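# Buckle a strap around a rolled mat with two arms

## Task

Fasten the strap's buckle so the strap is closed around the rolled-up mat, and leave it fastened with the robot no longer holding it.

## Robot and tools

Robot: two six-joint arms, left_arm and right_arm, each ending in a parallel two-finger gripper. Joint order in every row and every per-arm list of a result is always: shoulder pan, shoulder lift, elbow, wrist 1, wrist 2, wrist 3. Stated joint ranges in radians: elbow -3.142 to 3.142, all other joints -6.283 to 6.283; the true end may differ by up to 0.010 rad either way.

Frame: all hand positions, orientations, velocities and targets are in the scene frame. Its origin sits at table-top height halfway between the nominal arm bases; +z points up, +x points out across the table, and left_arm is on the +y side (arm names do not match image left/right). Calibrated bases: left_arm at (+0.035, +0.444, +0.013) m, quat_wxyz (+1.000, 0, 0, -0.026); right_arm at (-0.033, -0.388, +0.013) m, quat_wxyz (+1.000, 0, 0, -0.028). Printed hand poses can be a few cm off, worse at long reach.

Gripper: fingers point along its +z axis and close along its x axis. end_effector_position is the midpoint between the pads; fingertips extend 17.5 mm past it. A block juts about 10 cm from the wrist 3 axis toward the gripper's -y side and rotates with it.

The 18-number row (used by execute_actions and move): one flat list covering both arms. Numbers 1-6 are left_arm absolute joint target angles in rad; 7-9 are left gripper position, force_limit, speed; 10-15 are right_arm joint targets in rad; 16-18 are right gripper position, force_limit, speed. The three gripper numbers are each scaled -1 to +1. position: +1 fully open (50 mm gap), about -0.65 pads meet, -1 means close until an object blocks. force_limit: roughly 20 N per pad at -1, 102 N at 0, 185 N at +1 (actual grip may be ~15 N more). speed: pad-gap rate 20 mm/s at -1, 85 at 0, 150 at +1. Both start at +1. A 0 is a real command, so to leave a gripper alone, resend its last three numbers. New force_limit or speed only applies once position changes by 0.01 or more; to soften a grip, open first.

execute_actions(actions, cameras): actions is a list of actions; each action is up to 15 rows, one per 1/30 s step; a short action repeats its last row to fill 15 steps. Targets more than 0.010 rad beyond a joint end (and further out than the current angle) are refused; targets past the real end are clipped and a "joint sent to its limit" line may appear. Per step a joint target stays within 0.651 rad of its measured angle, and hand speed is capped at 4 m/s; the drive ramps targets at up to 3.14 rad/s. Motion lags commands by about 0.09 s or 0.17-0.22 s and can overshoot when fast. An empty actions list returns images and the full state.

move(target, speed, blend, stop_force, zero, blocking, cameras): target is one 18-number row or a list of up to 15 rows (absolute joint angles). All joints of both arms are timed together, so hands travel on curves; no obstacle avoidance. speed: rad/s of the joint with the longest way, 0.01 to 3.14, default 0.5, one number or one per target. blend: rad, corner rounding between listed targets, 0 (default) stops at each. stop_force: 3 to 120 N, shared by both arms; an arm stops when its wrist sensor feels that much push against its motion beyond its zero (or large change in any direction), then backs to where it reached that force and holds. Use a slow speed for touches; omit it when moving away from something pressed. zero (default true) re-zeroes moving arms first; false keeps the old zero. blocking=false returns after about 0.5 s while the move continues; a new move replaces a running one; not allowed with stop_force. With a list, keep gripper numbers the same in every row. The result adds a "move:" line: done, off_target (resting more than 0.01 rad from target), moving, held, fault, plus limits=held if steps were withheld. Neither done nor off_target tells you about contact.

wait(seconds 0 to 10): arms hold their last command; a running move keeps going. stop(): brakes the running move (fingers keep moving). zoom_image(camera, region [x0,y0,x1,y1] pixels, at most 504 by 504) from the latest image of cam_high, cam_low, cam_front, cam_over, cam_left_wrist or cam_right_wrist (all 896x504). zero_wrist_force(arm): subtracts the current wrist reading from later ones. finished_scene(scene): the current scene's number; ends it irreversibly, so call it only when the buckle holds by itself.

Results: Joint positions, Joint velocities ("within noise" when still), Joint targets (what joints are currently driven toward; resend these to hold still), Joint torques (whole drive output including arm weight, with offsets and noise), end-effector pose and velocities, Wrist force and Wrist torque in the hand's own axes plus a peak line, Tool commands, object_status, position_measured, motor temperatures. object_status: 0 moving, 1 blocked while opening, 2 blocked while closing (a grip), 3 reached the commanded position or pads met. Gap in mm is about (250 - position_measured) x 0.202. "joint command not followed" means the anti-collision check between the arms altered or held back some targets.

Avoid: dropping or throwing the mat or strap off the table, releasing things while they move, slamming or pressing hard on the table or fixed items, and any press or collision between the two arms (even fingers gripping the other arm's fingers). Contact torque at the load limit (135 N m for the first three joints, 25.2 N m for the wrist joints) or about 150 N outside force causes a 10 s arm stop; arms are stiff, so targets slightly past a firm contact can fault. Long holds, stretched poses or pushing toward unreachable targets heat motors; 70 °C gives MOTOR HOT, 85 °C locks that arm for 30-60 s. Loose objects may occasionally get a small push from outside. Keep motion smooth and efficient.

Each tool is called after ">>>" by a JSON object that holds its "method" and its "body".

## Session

>>> {"method": "execute_actions", "body": {"actions": []}}

Scene clock: 0.00 s.
left_arm: end_effector_position=(+0.6102, +0.1454, +0.1192) position_measured=3 object_status=3 end_effector_quat_wxyz=(-0.133, -0.562, +0.665, -0.473) | right_arm: end_effector_position=(+0.6689, -0.1292, +0.3927) position_measured=3 object_status=3 end_effector_quat_wxyz=(+0.221, -0.465, +0.790, +0.335)
Joint positions: left_arm=[-0.419 -0.971 2.084 -3.596 -2.133 2.556] | right_arm=[3.49 -2.054 -1.132 -1.177 2.335 -2.202]
Joint velocities: within noise
Joint torques (N m): no reading
Motor temperatures (°C): left_arm=[26 29 27 33 34 33] | right_arm=[33 31 24 30 40 34]
Wrist force (N): no reading
Wrist torque (N m): no reading
Wrist force, peak (N): no reading
Joint targets: left_arm=[-0.419 -0.971 2.084 -3.596 -2.133 2.556] | right_arm=[3.490 -2.054 -1.132 -1.177 2.335 -2.202]
Tool commands: left_gripper/position=+1.0 left_gripper/force_limit=+1.0 left_gripper/speed=+1.0 right_gripper/position=+1.0 right_gripper/force_limit=+1.0 right_gripper/speed=+1.0

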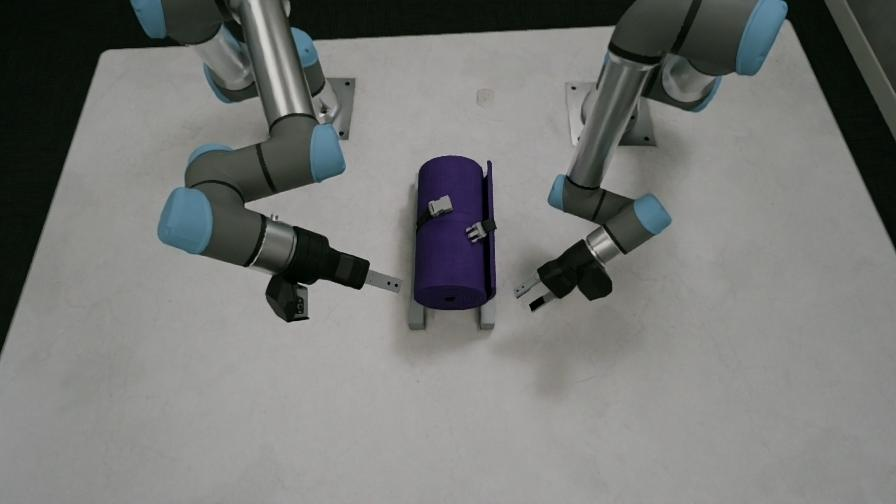

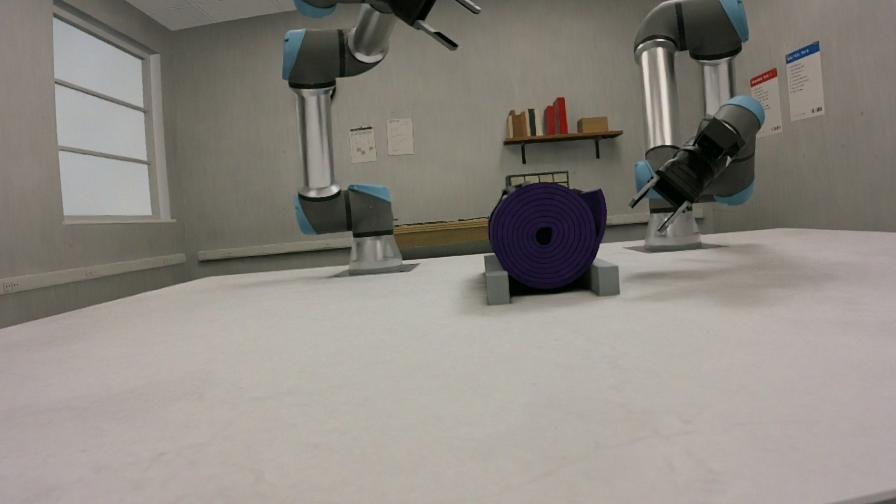

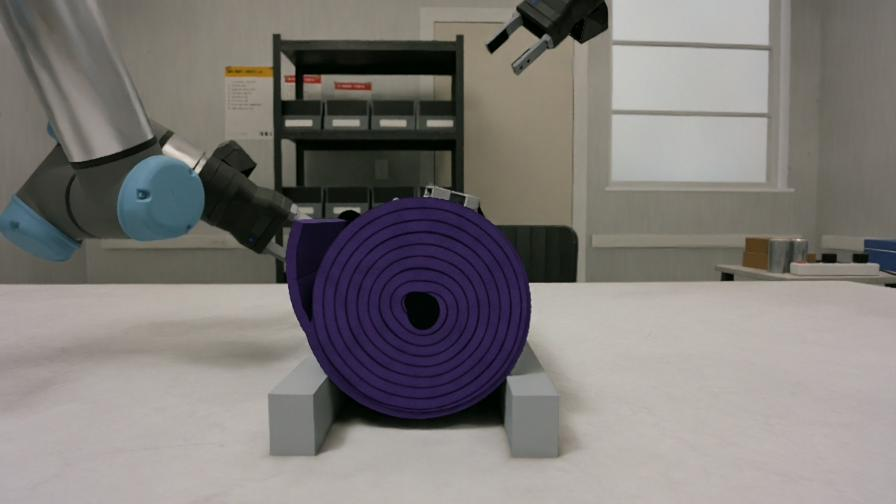

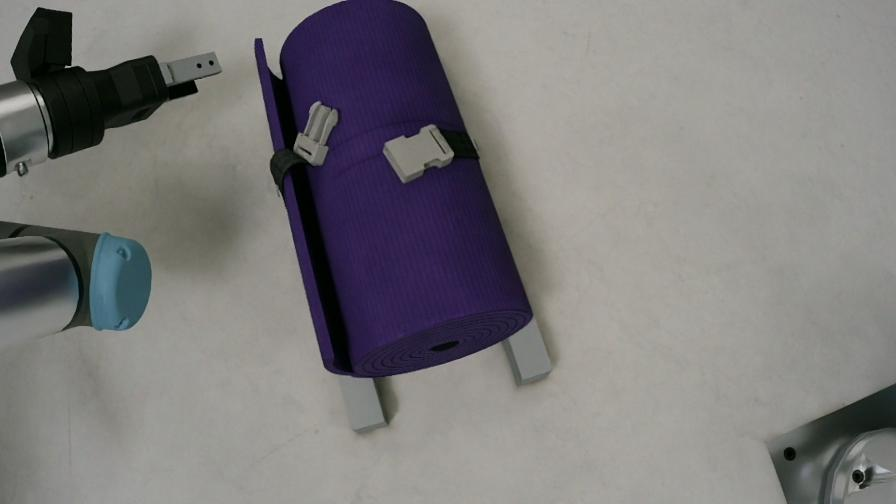

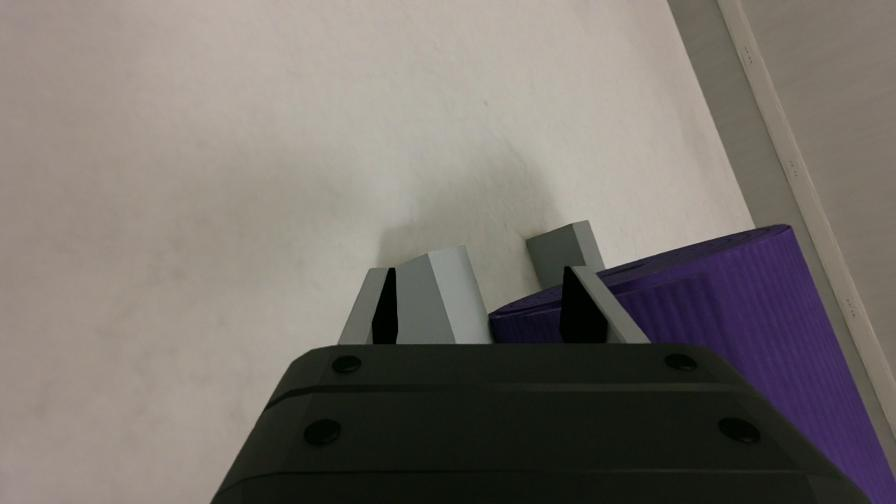

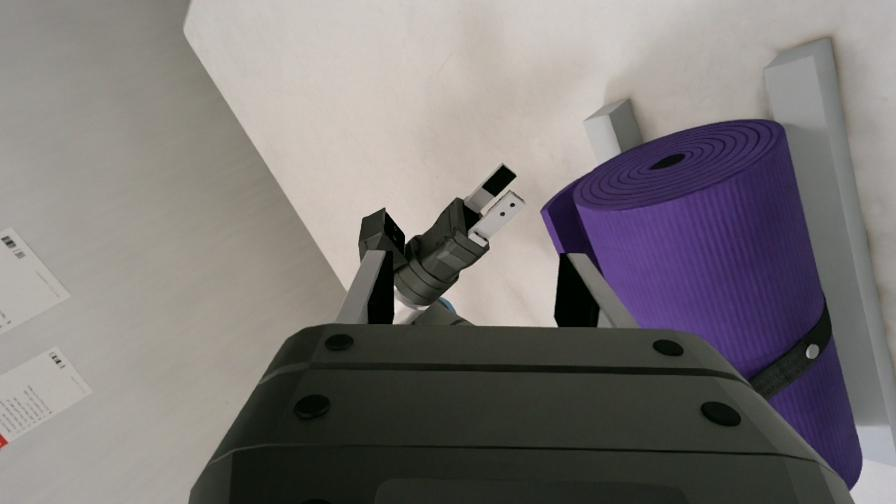

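>>> {"method": "move", "body": {"target": [[-0.419,-1.4,2.084,-3.2,-2.133,2.0,0.99,-0.5,-0.5,3.49,-1.9,-1.3,-1.1,2.2,-1.8,0.99,-0.5,-0.5],[-0.823,-1.662,2.091,-2.396,-1.883,0.69,0.99,-0.5,-0.5,3.88,-1.42,-1.9958,-1.0,1.8992,-0.723,0.99,-0.5,-0.5]], "speed": 0.9, "blend": 0.15, "cameras": ["cam_over","cam_left_wrist","cam_right_wrist","cam_front"]}}

>>> {"method": "zoom_image", "body": {"camera": "cam_left_wrist", "region": [250, 50, 650, 350]}}

>>> {"method": "zoom_image", "body": {"camera": "cam_front", "region": [250, 150, 550, 320]}}

Scene clock: 12.40 s.
left_arm: end_effector_position=(+0.4003, +0.0904, +0.2463) position_measured=4 object_status=3 end_effector_quat_wxyz=(+0.247, +0.969, -0.028, +0.007) | right_arm: end_effector_position=(+0.3713, -0.1234, +0.2838) position_measured=4 object_status=3 end_effector_quat_wxyz=(-0.007, +0.057, +0.974, +0.218)
Joint positions: left_arm=[-0.823 -1.662 2.091 -2.396 -1.883 0.69] | right_arm=[3.88 -1.42 -1.996 -1 1.899 -0.723]
Joint torques (N m): left_arm=[8.24 -16.13 -19.39 -4.18 -2.47 -2.1] | right_arm=[-2.74 11.15 22.57 2.28 3.25 1.19]
Wrist force (N): left_arm=[-0.9 -2.2 1.8] | right_arm=[0.5 0.2 -0.6]
Wrist torque (N m): left_arm=[-0.23 0.04 -0.37] | right_arm=[-0.10 -0.06 -0.39]
Wrist force, peak (N): left_arm=[-2.1 -2.1 1.8] | right_arm=[2.0 -0.7 0.3]
Joint targets: left_arm=[-0.823 -1.662 2.091 -2.396 -1.883 0.690] | right_arm=[3.880 -1.420 -1.996 -1.000 1.899 -0.723]
move: done
Images, in order (width x height): cam_front 896x504, cam_over 896x504, cam_left_wrist 896x504, cam_right_wrist 896x504.

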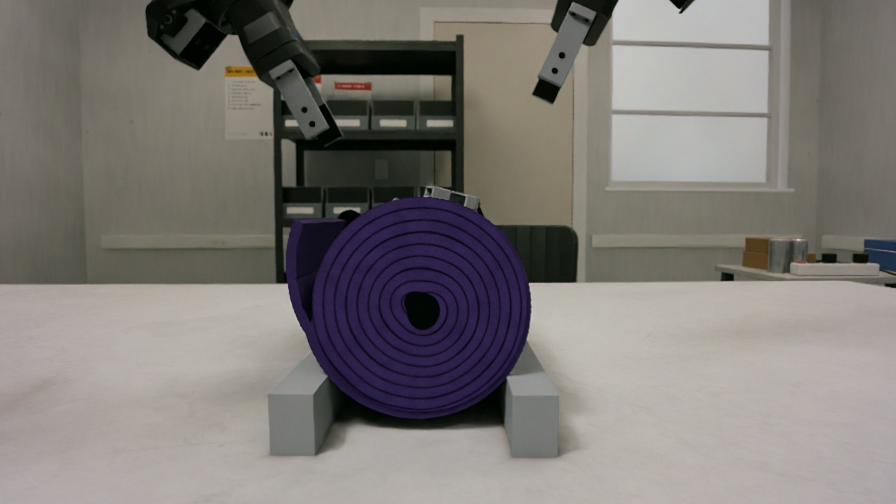

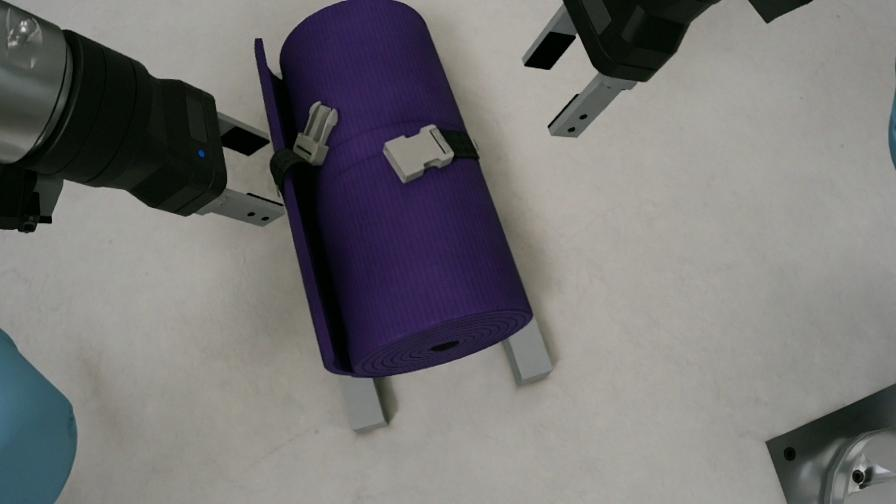

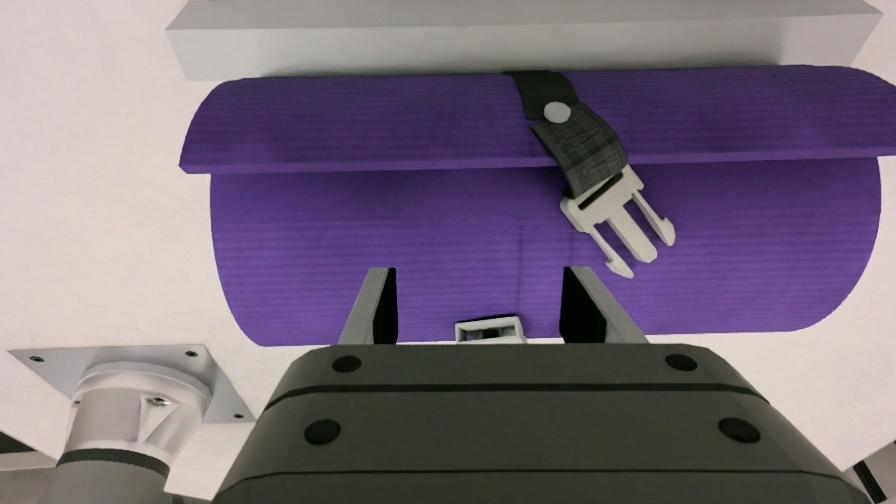

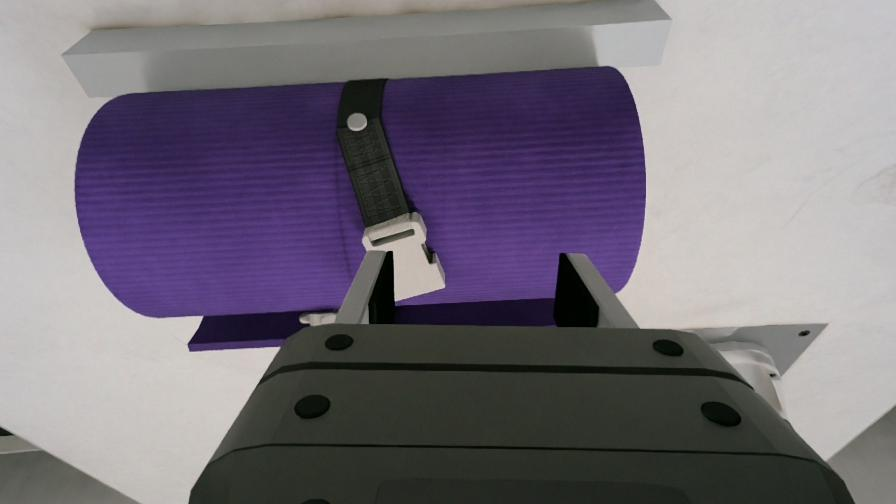

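Scaled by 1.260.

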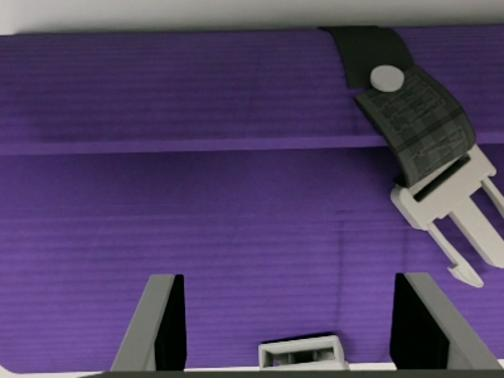

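Scaled by 1.680.

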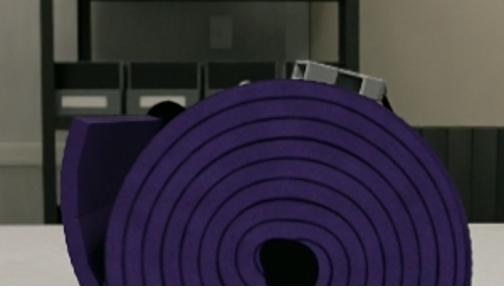

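>>> {"method": "move", "body": {"target": [-0.7447,-1.495,1.998,-2.4458,-1.9126,0.11,1,-0.5,-1,3.88,-1.42,-1.9958,-1.0,1.8992,-0.723,0.99,-0.5,-0.5], "cameras": ["cam_left_wrist","cam_over"]}}

>>> {"method": "zoom_image", "body": {"camera": "cam_left_wrist", "region": [330, 80, 650, 350]}}

Scene clock: 35.37 s.
left_arm: end_effector_position=(+0.4582, +0.0776, +0.2188) position_measured=3 object_status=3 end_effector_quat_wxyz=(+0.236, +0.926, +0.286, -0.073) | right_arm: end_effector_position=(+0.3712, -0.1234, +0.2838) position_measured=4 object_status=3 end_effector_quat_wxyz=(-0.007, +0.057, +0.974, +0.218)
Joint positions: left_arm=[-0.745 -1.495 1.998 -2.446 -1.913 0.11] | right_arm=[3.88 -1.42 -1.996 -1 1.899 -0.723]
Joint torques (N m): left_arm=[-8.71 -34.12 -15.67 -0.86 1.36 -1.4] | right_arm=[-0.65 5.92 15.03 2.51 3.1 0.92]
Wrist force (N): left_arm=[-1.2 -1.7 2.2] | right_arm=[0.5 0.1 -0.4]
Wrist torque (N m): left_arm=[-0.13 0.10 -0.39] | right_arm=[-0.12 -0.07 -0.39]
Wrist force, peak (N): left_arm=[-0.8 -2.5 2.1] | right_arm=[0.6 0.1 -0.7]
Joint targets: left_arm=[-0.745 -1.495 1.998 -2.446 -1.913 0.110] | right_arm=[3.880 -1.420 -1.996 -1.000 1.899 -0.723]
move: done
Images, in order (width x height): cam_over 896x504, cam_left_wrist 896x504.

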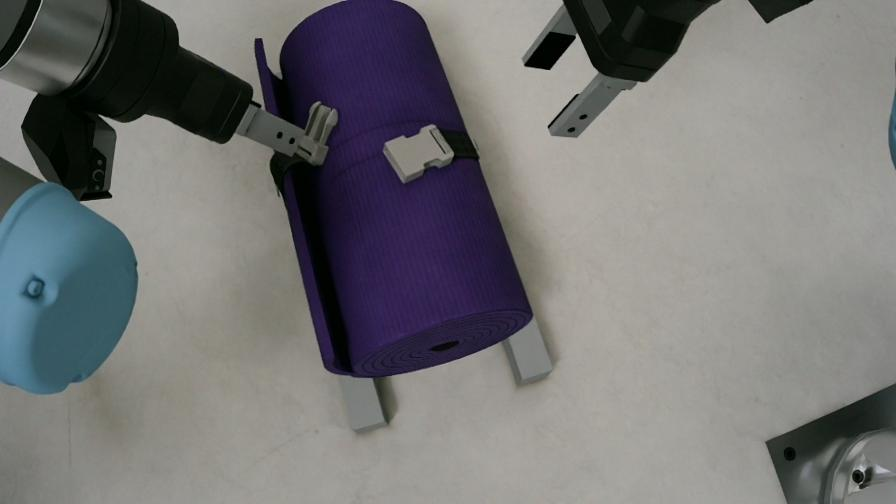

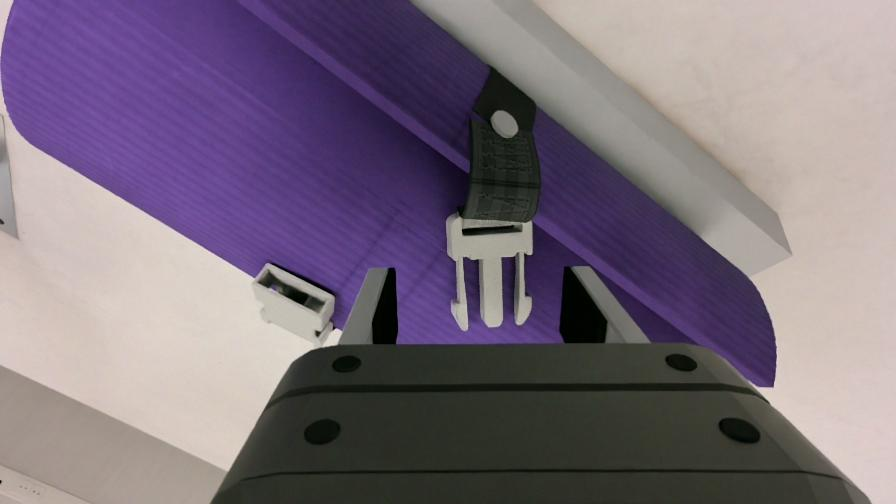

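Scaled by 1.575.

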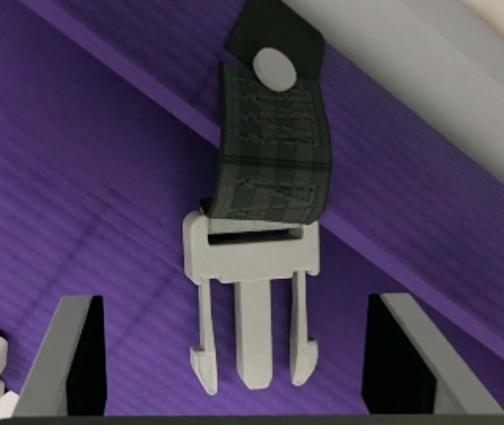

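>>> {"method": "move", "body": {"target": [-0.7733,-1.3669,2.0104,-2.5957,-1.902,0.081,1,-0.5,-1,3.88,-1.42,-1.9958,-1.0,1.8992,-0.723,0.99,-0.5,-0.5], "speed": 0.12, "stop_force": 8, "cameras": ["cam_left_wrist","cam_over","cam_front"]}}

>>> {"method": "zoom_image", "body": {"camera": "cam_left_wrist", "region": [330, 150, 650, 350]}}

>>> {"method": "zoom_image", "body": {"camera": "cam_over", "region": [220, 60, 420, 220]}}

Scene clock: 49.00 s.
left_arm: end_effector_position=(+0.4651, +0.0566, +0.1822) position_measured=3 object_status=3 end_effector_quat_wxyz=(+0.236, +0.926, +0.286, -0.073) | right_arm: end_effector_position=(+0.3712, -0.1234, +0.2838) position_measured=4 object_status=3 end_effector_quat_wxyz=(-0.007, +0.057, +0.974, +0.218)
Joint positions: left_arm=[-0.765 -1.406 2.007 -2.55 -1.905 0.09] | right_arm=[3.88 -1.42 -1.996 -1 1.899 -0.723]
Joint torques (N m): left_arm=[10.9 -24.14 -27.4 -5.63 -2.51 2.57] | right_arm=[2.15 5.79 14.66 2.51 2.85 0.77]
Wrist force (N): left_arm=[-0.8 -0.7 0.8] | right_arm=[0.4 0.3 -0.4]
Wrist torque (N m): left_arm=[-0.12 0.15 -0.29] | right_arm=[-0.08 -0.05 -0.39]
Wrist force, peak (N): left_arm=[-5.8 1.6 -8.5] | right_arm=[0.6 0.3 -0.7]
Joint targets: left_arm=[-0.765 -1.406 2.007 -2.550 -1.905 0.090] | right_arm=[3.880 -1.420 -1.996 -1.000 1.899 -0.723]
move: contact (left_arm); left_arm: the wrist 1 is farthest, 0.045 rad from its target
Images, in order (width x height): cam_front 896x504, cam_over 896x504, cam_left_wrist 896x504.

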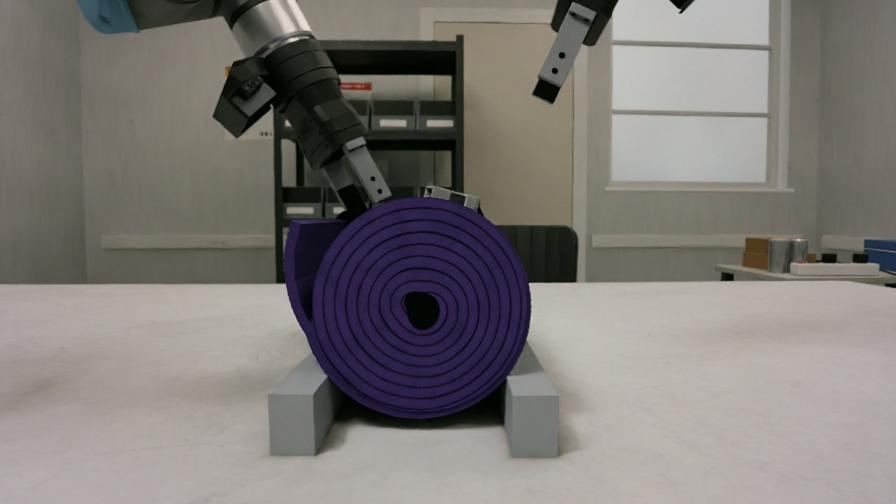

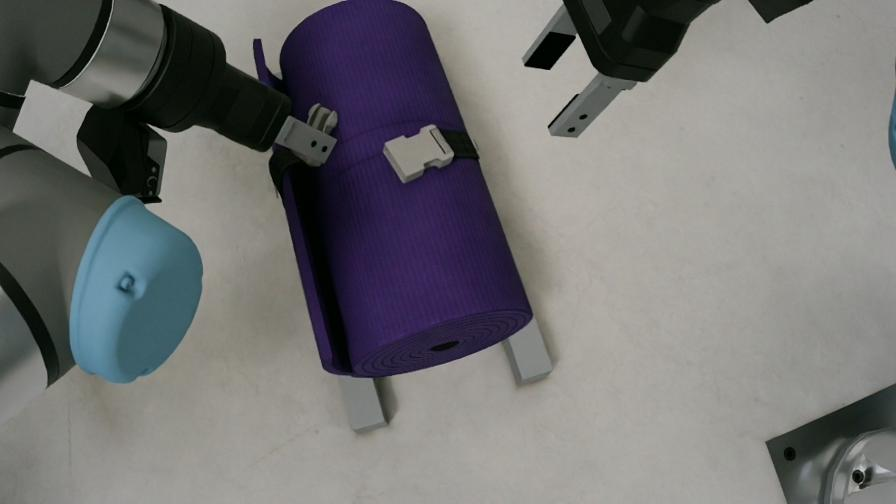

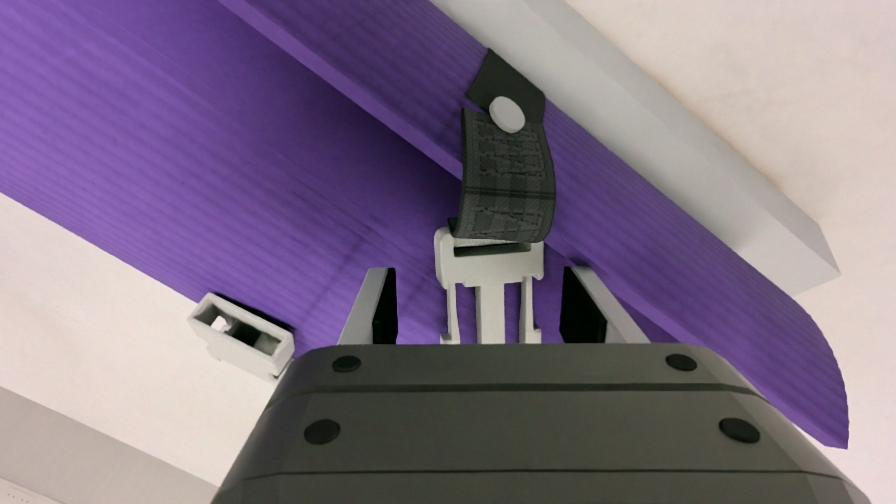

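Scaled by 1.575.

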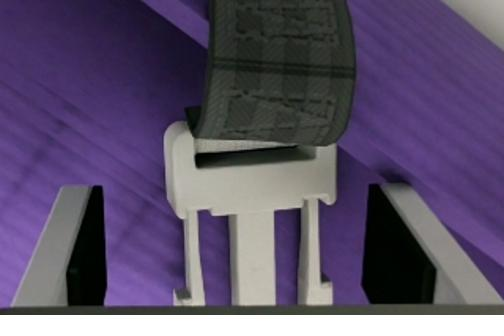

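Scaled by 2.520.

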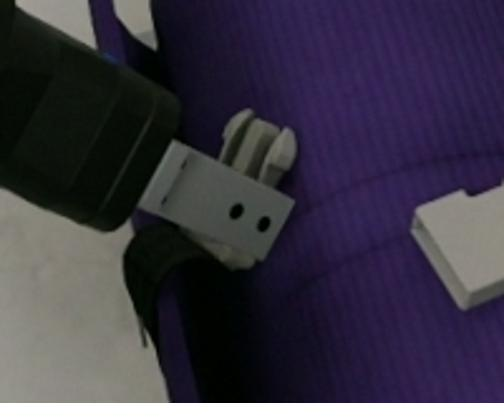

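>>> {"method": "move", "body": {"target": [-0.7733,-1.3669,2.0104,-2.5957,-1.902,0.081,0.62,-0.5,-1,3.88,-1.42,-1.9958,-1.0,1.8992,-0.723,0.99,-0.5,-0.5], "speed": 0.06, "stop_force": 20, "cameras": ["cam_left_wrist","cam_over"]}}

>>> {"method": "zoom_image", "body": {"camera": "cam_left_wrist", "region": [330, 150, 650, 350]}}

>>> {"method": "zoom_image", "body": {"camera": "cam_over", "region": [220, 60, 420, 220]}}

Scene clock: 57.27 s.
left_arm: end_effector_position=(+0.4659, +0.0541, +0.1779) position_measured=59 object_status=3 end_effector_quat_wxyz=(+0.237, +0.926, +0.286, -0.073) | right_arm: end_effector_position=(+0.3712, -0.1234, +0.2838) position_measured=4 object_status=3 end_effector_quat_wxyz=(-0.007, +0.057, +0.974, +0.218)
Joint positions: left_arm=[-0.767 -1.395 2.007 -2.563 -1.904 0.087] | right_arm=[3.88 -1.42 -1.996 -1 1.899 -0.723]
Joint torques (N m): left_arm=[10.67 -36.83 -29.31 -6.04 -2.61 2.44] | right_arm=[4.93 6.37 15.18 2.77 2.71 0.63]
Wrist force (N): left_arm=[-1.1 -2.1 2.1] | right_arm=[0.7 0.2 -0.5]
Wrist torque (N m): left_arm=[-0.19 0.08 -0.29] | right_arm=[-0.10 -0.09 -0.39]
Wrist force, peak (N): left_arm=[-2.5 12.3 -21.3] | right_arm=[0.8 0.2 -0.7]
Joint targets: left_arm=[-0.767 -1.395 2.007 -2.563 -1.904 0.087] | right_arm=[3.880 -1.420 -1.996 -1.000 1.899 -0.723]
move: contact (left_arm); left_arm: the wrist 1 is farthest, 0.032 rad from its target
Images, in order (width x height): cam_over 896x504, cam_left_wrist 896x504.

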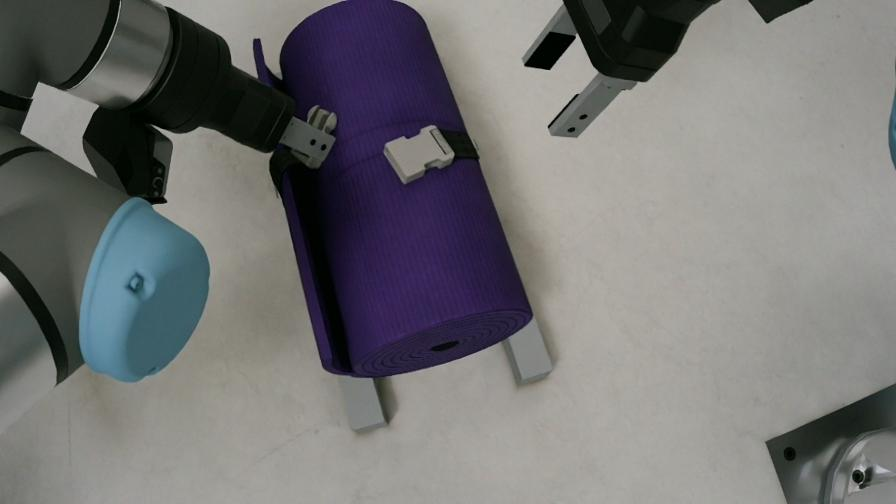

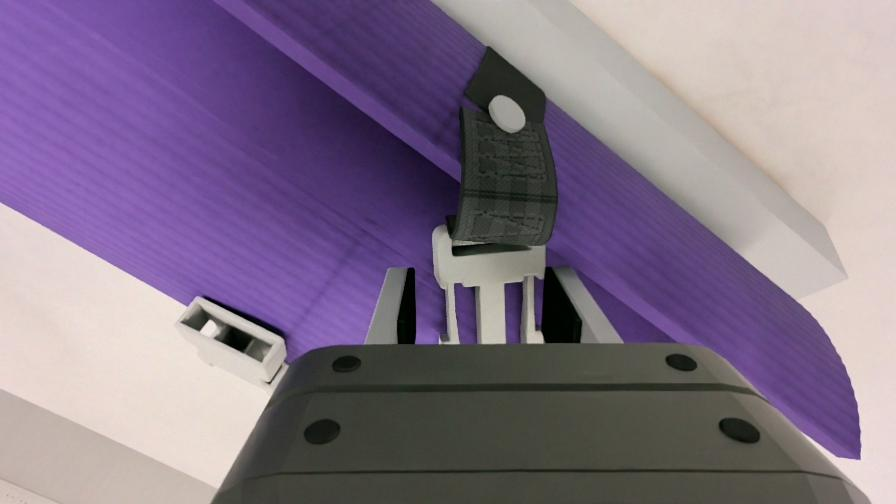

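Scaled by 1.575.

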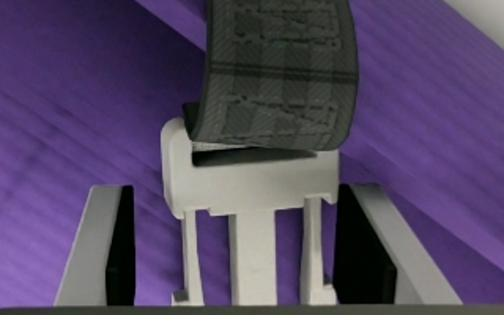

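Scaled by 2.520.

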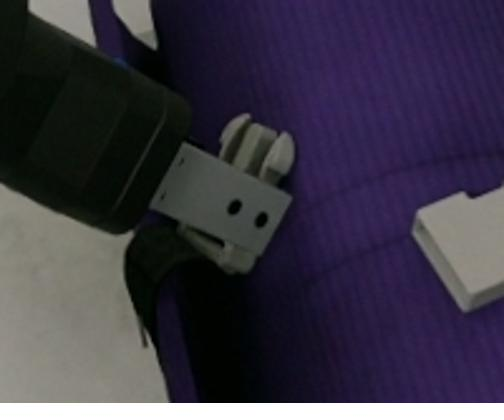

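>>> {"method": "move", "body": {"target": [[-0.7599,-1.3946,2.0015,-2.5549,-1.907,0.09,0.62,-0.5,-1,3.88,-1.42,-1.9958,-1.0,1.8992,-0.723,0.99,-0.5,-0.5],[-0.7714,-1.361,2.0091,-2.5996,-1.9027,0.083,0.62,-0.5,-1,3.88,-1.42,-1.9958,-1.0,1.8992,-0.723,0.99,-0.5,-0.5]], "speed": 0.06, "stop_force": 20, "cameras": ["cam_left_wrist"]}}

>>> {"method": "zoom_image", "body": {"camera": "cam_left_wrist", "region": [330, 150, 650, 350]}}

Scene clock: 68.07 s.
left_arm: end_effector_position=(+0.4687, +0.0497, +0.1672) position_measured=59 object_status=3 end_effector_quat_wxyz=(+0.236, +0.926, +0.287, -0.073) | right_arm: end_effector_position=(+0.3712, -0.1234, +0.2838) position_measured=4 object_status=3 end_effector_quat_wxyz=(-0.007, +0.057, +0.974, +0.218)
Joint positions: left_arm=[-0.769 -1.368 2.007 -2.59 -1.904 0.085] | right_arm=[3.88 -1.42 -1.996 -1 1.899 -0.723]
Joint torques (N m): left_arm=[4.49 -19.47 -24.35 -3.88 -2.74 2.46] | right_arm=[5.2 5.87 14.67 2.93 2.49 0.55]
Wrist force (N): left_arm=[0.1 -7.5 -21.8] | right_arm=[0.6 0.1 -0.7]
Wrist torque (N m): left_arm=[-0.36 -0.45 -0.16] | right_arm=[-0.12 -0.07 -0.39]
Wrist force, peak (N): left_arm=[-0.3 -20.6 -57.7] | right_arm=[0.6 0.2 -0.8]
Joint targets: left_arm=[-0.769 -1.368 2.007 -2.590 -1.904 0.085] | right_arm=[3.880 -1.420 -1.996 -1.000 1.899 -0.723]
move: contact (left_arm); path passed 1 of 2 targets
Images, in order (width x height): cam_left_wrist 896x504.

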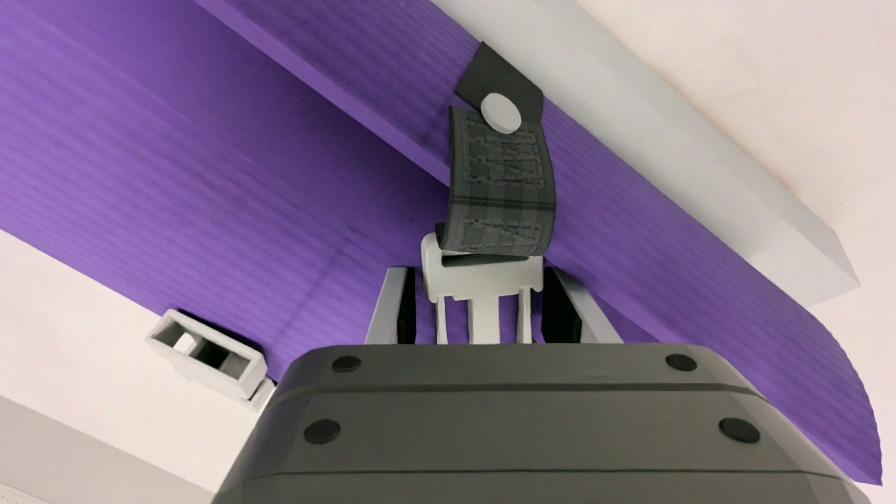

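Scaled by 1.575.

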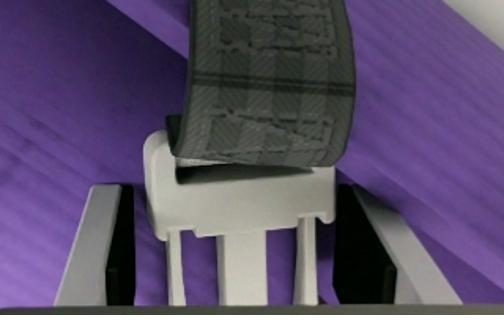

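>>> {"method": "move", "body": {"target": [-0.769,-1.368,2.007,-2.590,-1.904,0.085,-1,0.0,-1,3.88,-1.42,-1.9958,-1.0,1.8992,-0.723,0.99,-0.5,-0.5], "cameras": ["cam_left_wrist","cam_over"]}}

>>> {"method": "zoom_image", "body": {"camera": "cam_left_wrist", "region": [330, 150, 650, 350]}}

Scene clock: 73.17 s.
left_arm: end_effector_position=(+0.4688, +0.0494, +0.1673) position_measured=90 object_status=2 end_effector_quat_wxyz=(+0.236, +0.926, +0.286, -0.073) | right_arm: end_effector_position=(+0.3712, -0.1234, +0.2838) position_measured=4 object_status=3 end_effector_quat_wxyz=(-0.007, +0.057, +0.974, +0.218)
Joint positions: left_arm=[-0.769 -1.368 2.007 -2.59 -1.904 0.085] | right_arm=[3.88 -1.42 -1.996 -1 1.899 -0.723]
Joint torques (N m): left_arm=[-7.38 -14.19 -15.5 -3.17 4.91 1.14] | right_arm=[4.55 5.95 15.1 3.01 2.3 0.41]
Wrist force (N): left_arm=[-11.8 -2.9 -16.3] | right_arm=[0.6 0.0 -0.5]
Wrist torque (N m): left_arm=[-0.36 -0.41 -0.23] | right_arm=[-0.12 -0.08 -0.39]
Wrist force, peak (N): left_arm=[-13.5 -6.4 -19.9] | right_arm=[0.5 0.4 -0.9]
Joint targets: left_arm=[-0.769 -1.368 2.007 -2.590 -1.904 0.085] | right_arm=[3.880 -1.420 -1.996 -1.000 1.899 -0.723]
move: done
Images, in order (width x height): cam_over 896x504, cam_left_wrist 896x504.

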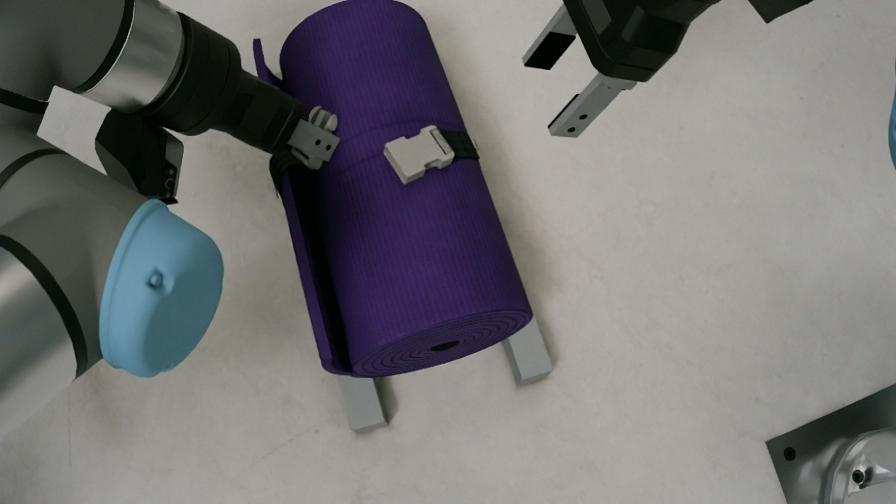

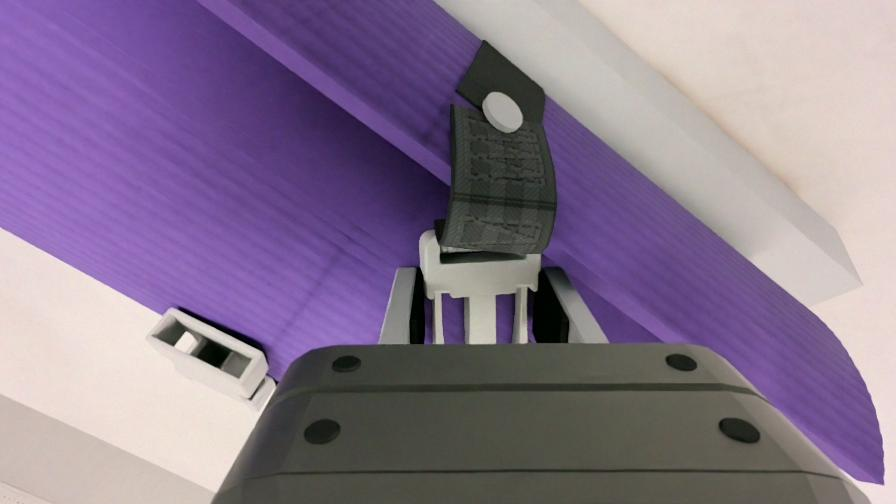

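Scaled by 1.575.

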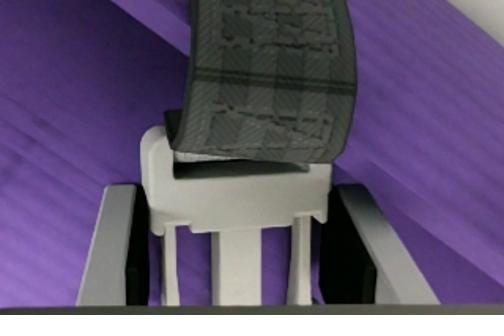

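>>> {"method": "move", "body": {"target": [[-0.76,-1.45,2.0,-2.5,-1.91,0.1,-1,0,-1,3.88,-1.42,-1.9958,-1.0,1.8992,-0.723,0.99,-0.5,-0.5],[-0.922,-1.5348,1.9459,-2.2323,-1.7377,0.668,-1,0,-1,3.88,-1.42,-1.9958,-1.0,1.8992,-0.723,0.99,-0.5,-0.5]], "speed": [0.2,0.35], "stop_force": 40, "cameras": ["cam_left_wrist","cam_over","cam_front","cam_right_wrist"]}}

>>> {"method": "zoom_image", "body": {"camera": "cam_front", "region": [300, 80, 500, 230]}}

>>> {"method": "zoom_image", "body": {"camera": "cam_over", "region": [260, 60, 500, 220]}}

Scene clock: 82.20 s.
left_arm: end_effector_position=(+0.4105, +0.0521, +0.2204) position_measured=90 object_status=2 end_effector_quat_wxyz=(+0.149, +0.988, -0.046, +0.007) | right_arm: end_effector_position=(+0.3712, -0.1234, +0.2838) position_measured=4 object_status=3 end_effector_quat_wxyz=(-0.007, +0.057, +0.974, +0.218)
Joint positions: left_arm=[-0.922 -1.535 1.946 -2.232 -1.738 0.668] | right_arm=[3.88 -1.42 -1.996 -1 1.899 -0.723]
Joint torques (N m): left_arm=[10.46 -21.97 -18.06 -5.2 -2.81 2.43] | right_arm=[4.69 5.94 14.96 3.21 2.15 0.4]
Wrist force (N): left_arm=[0.7 -3.4 3.8] | right_arm=[0.6 0.0 -0.7]
Wrist torque (N m): left_arm=[-0.32 0.05 -0.15] | right_arm=[-0.13 -0.07 -0.39]
Wrist force, peak (N): left_arm=[-12.9 -2.8 -17.9] | right_arm=[0.7 -0.1 -0.8]
Joint targets: left_arm=[-0.922 -1.535 1.946 -2.232 -1.738 0.668] | right_arm=[3.880 -1.420 -1.996 -1.000 1.899 -0.723]
move: done
Images, in order (width x height): cam_front 896x504, cam_over 896x504, cam_left_wrist 896x504, cam_right_wrist 896x504.

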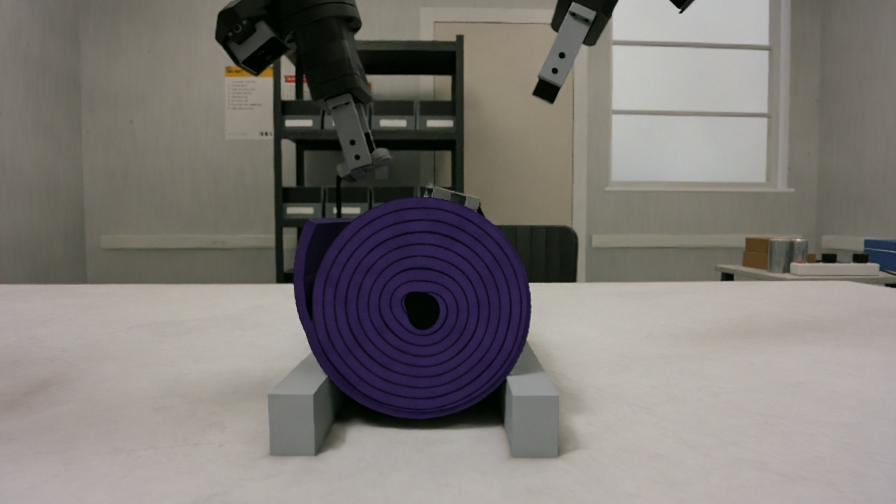

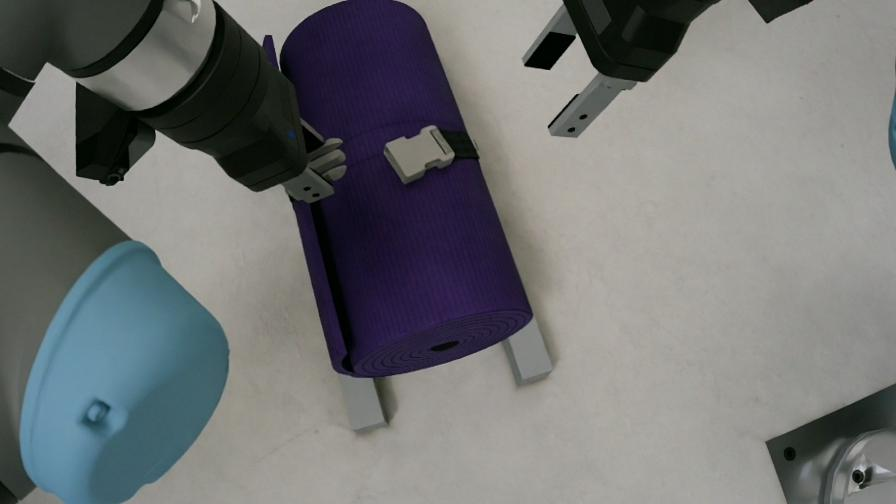

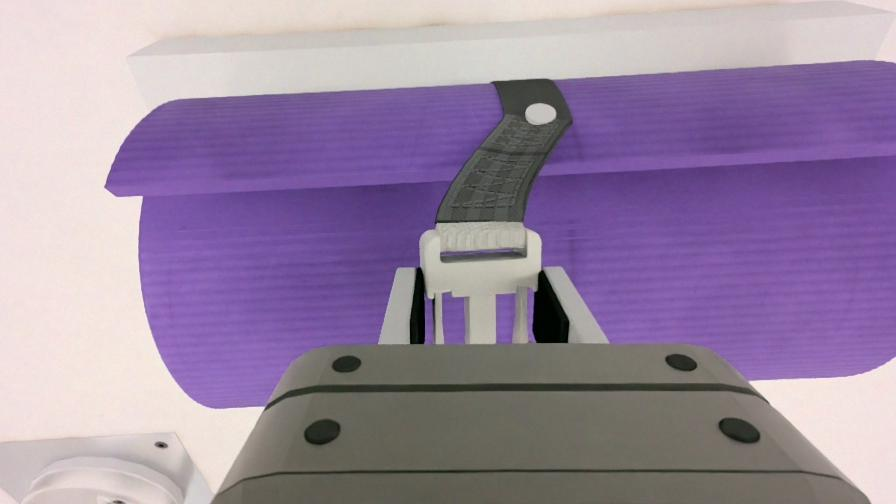

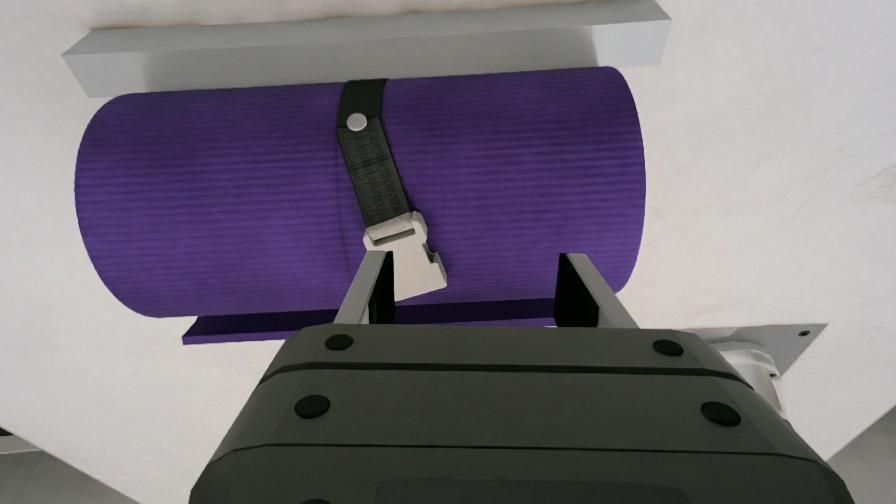

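Scaled by 2.520.

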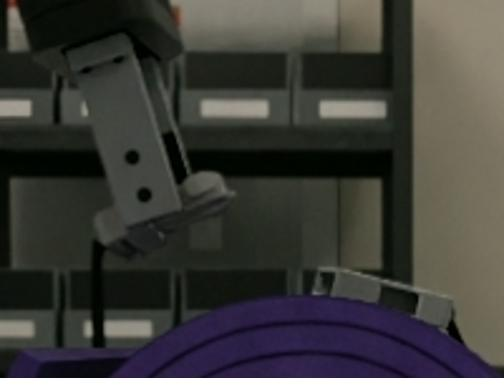

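Scaled by 2.100.

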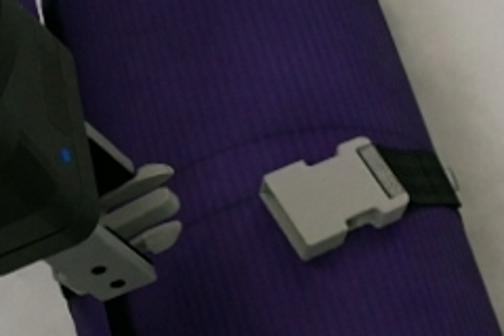

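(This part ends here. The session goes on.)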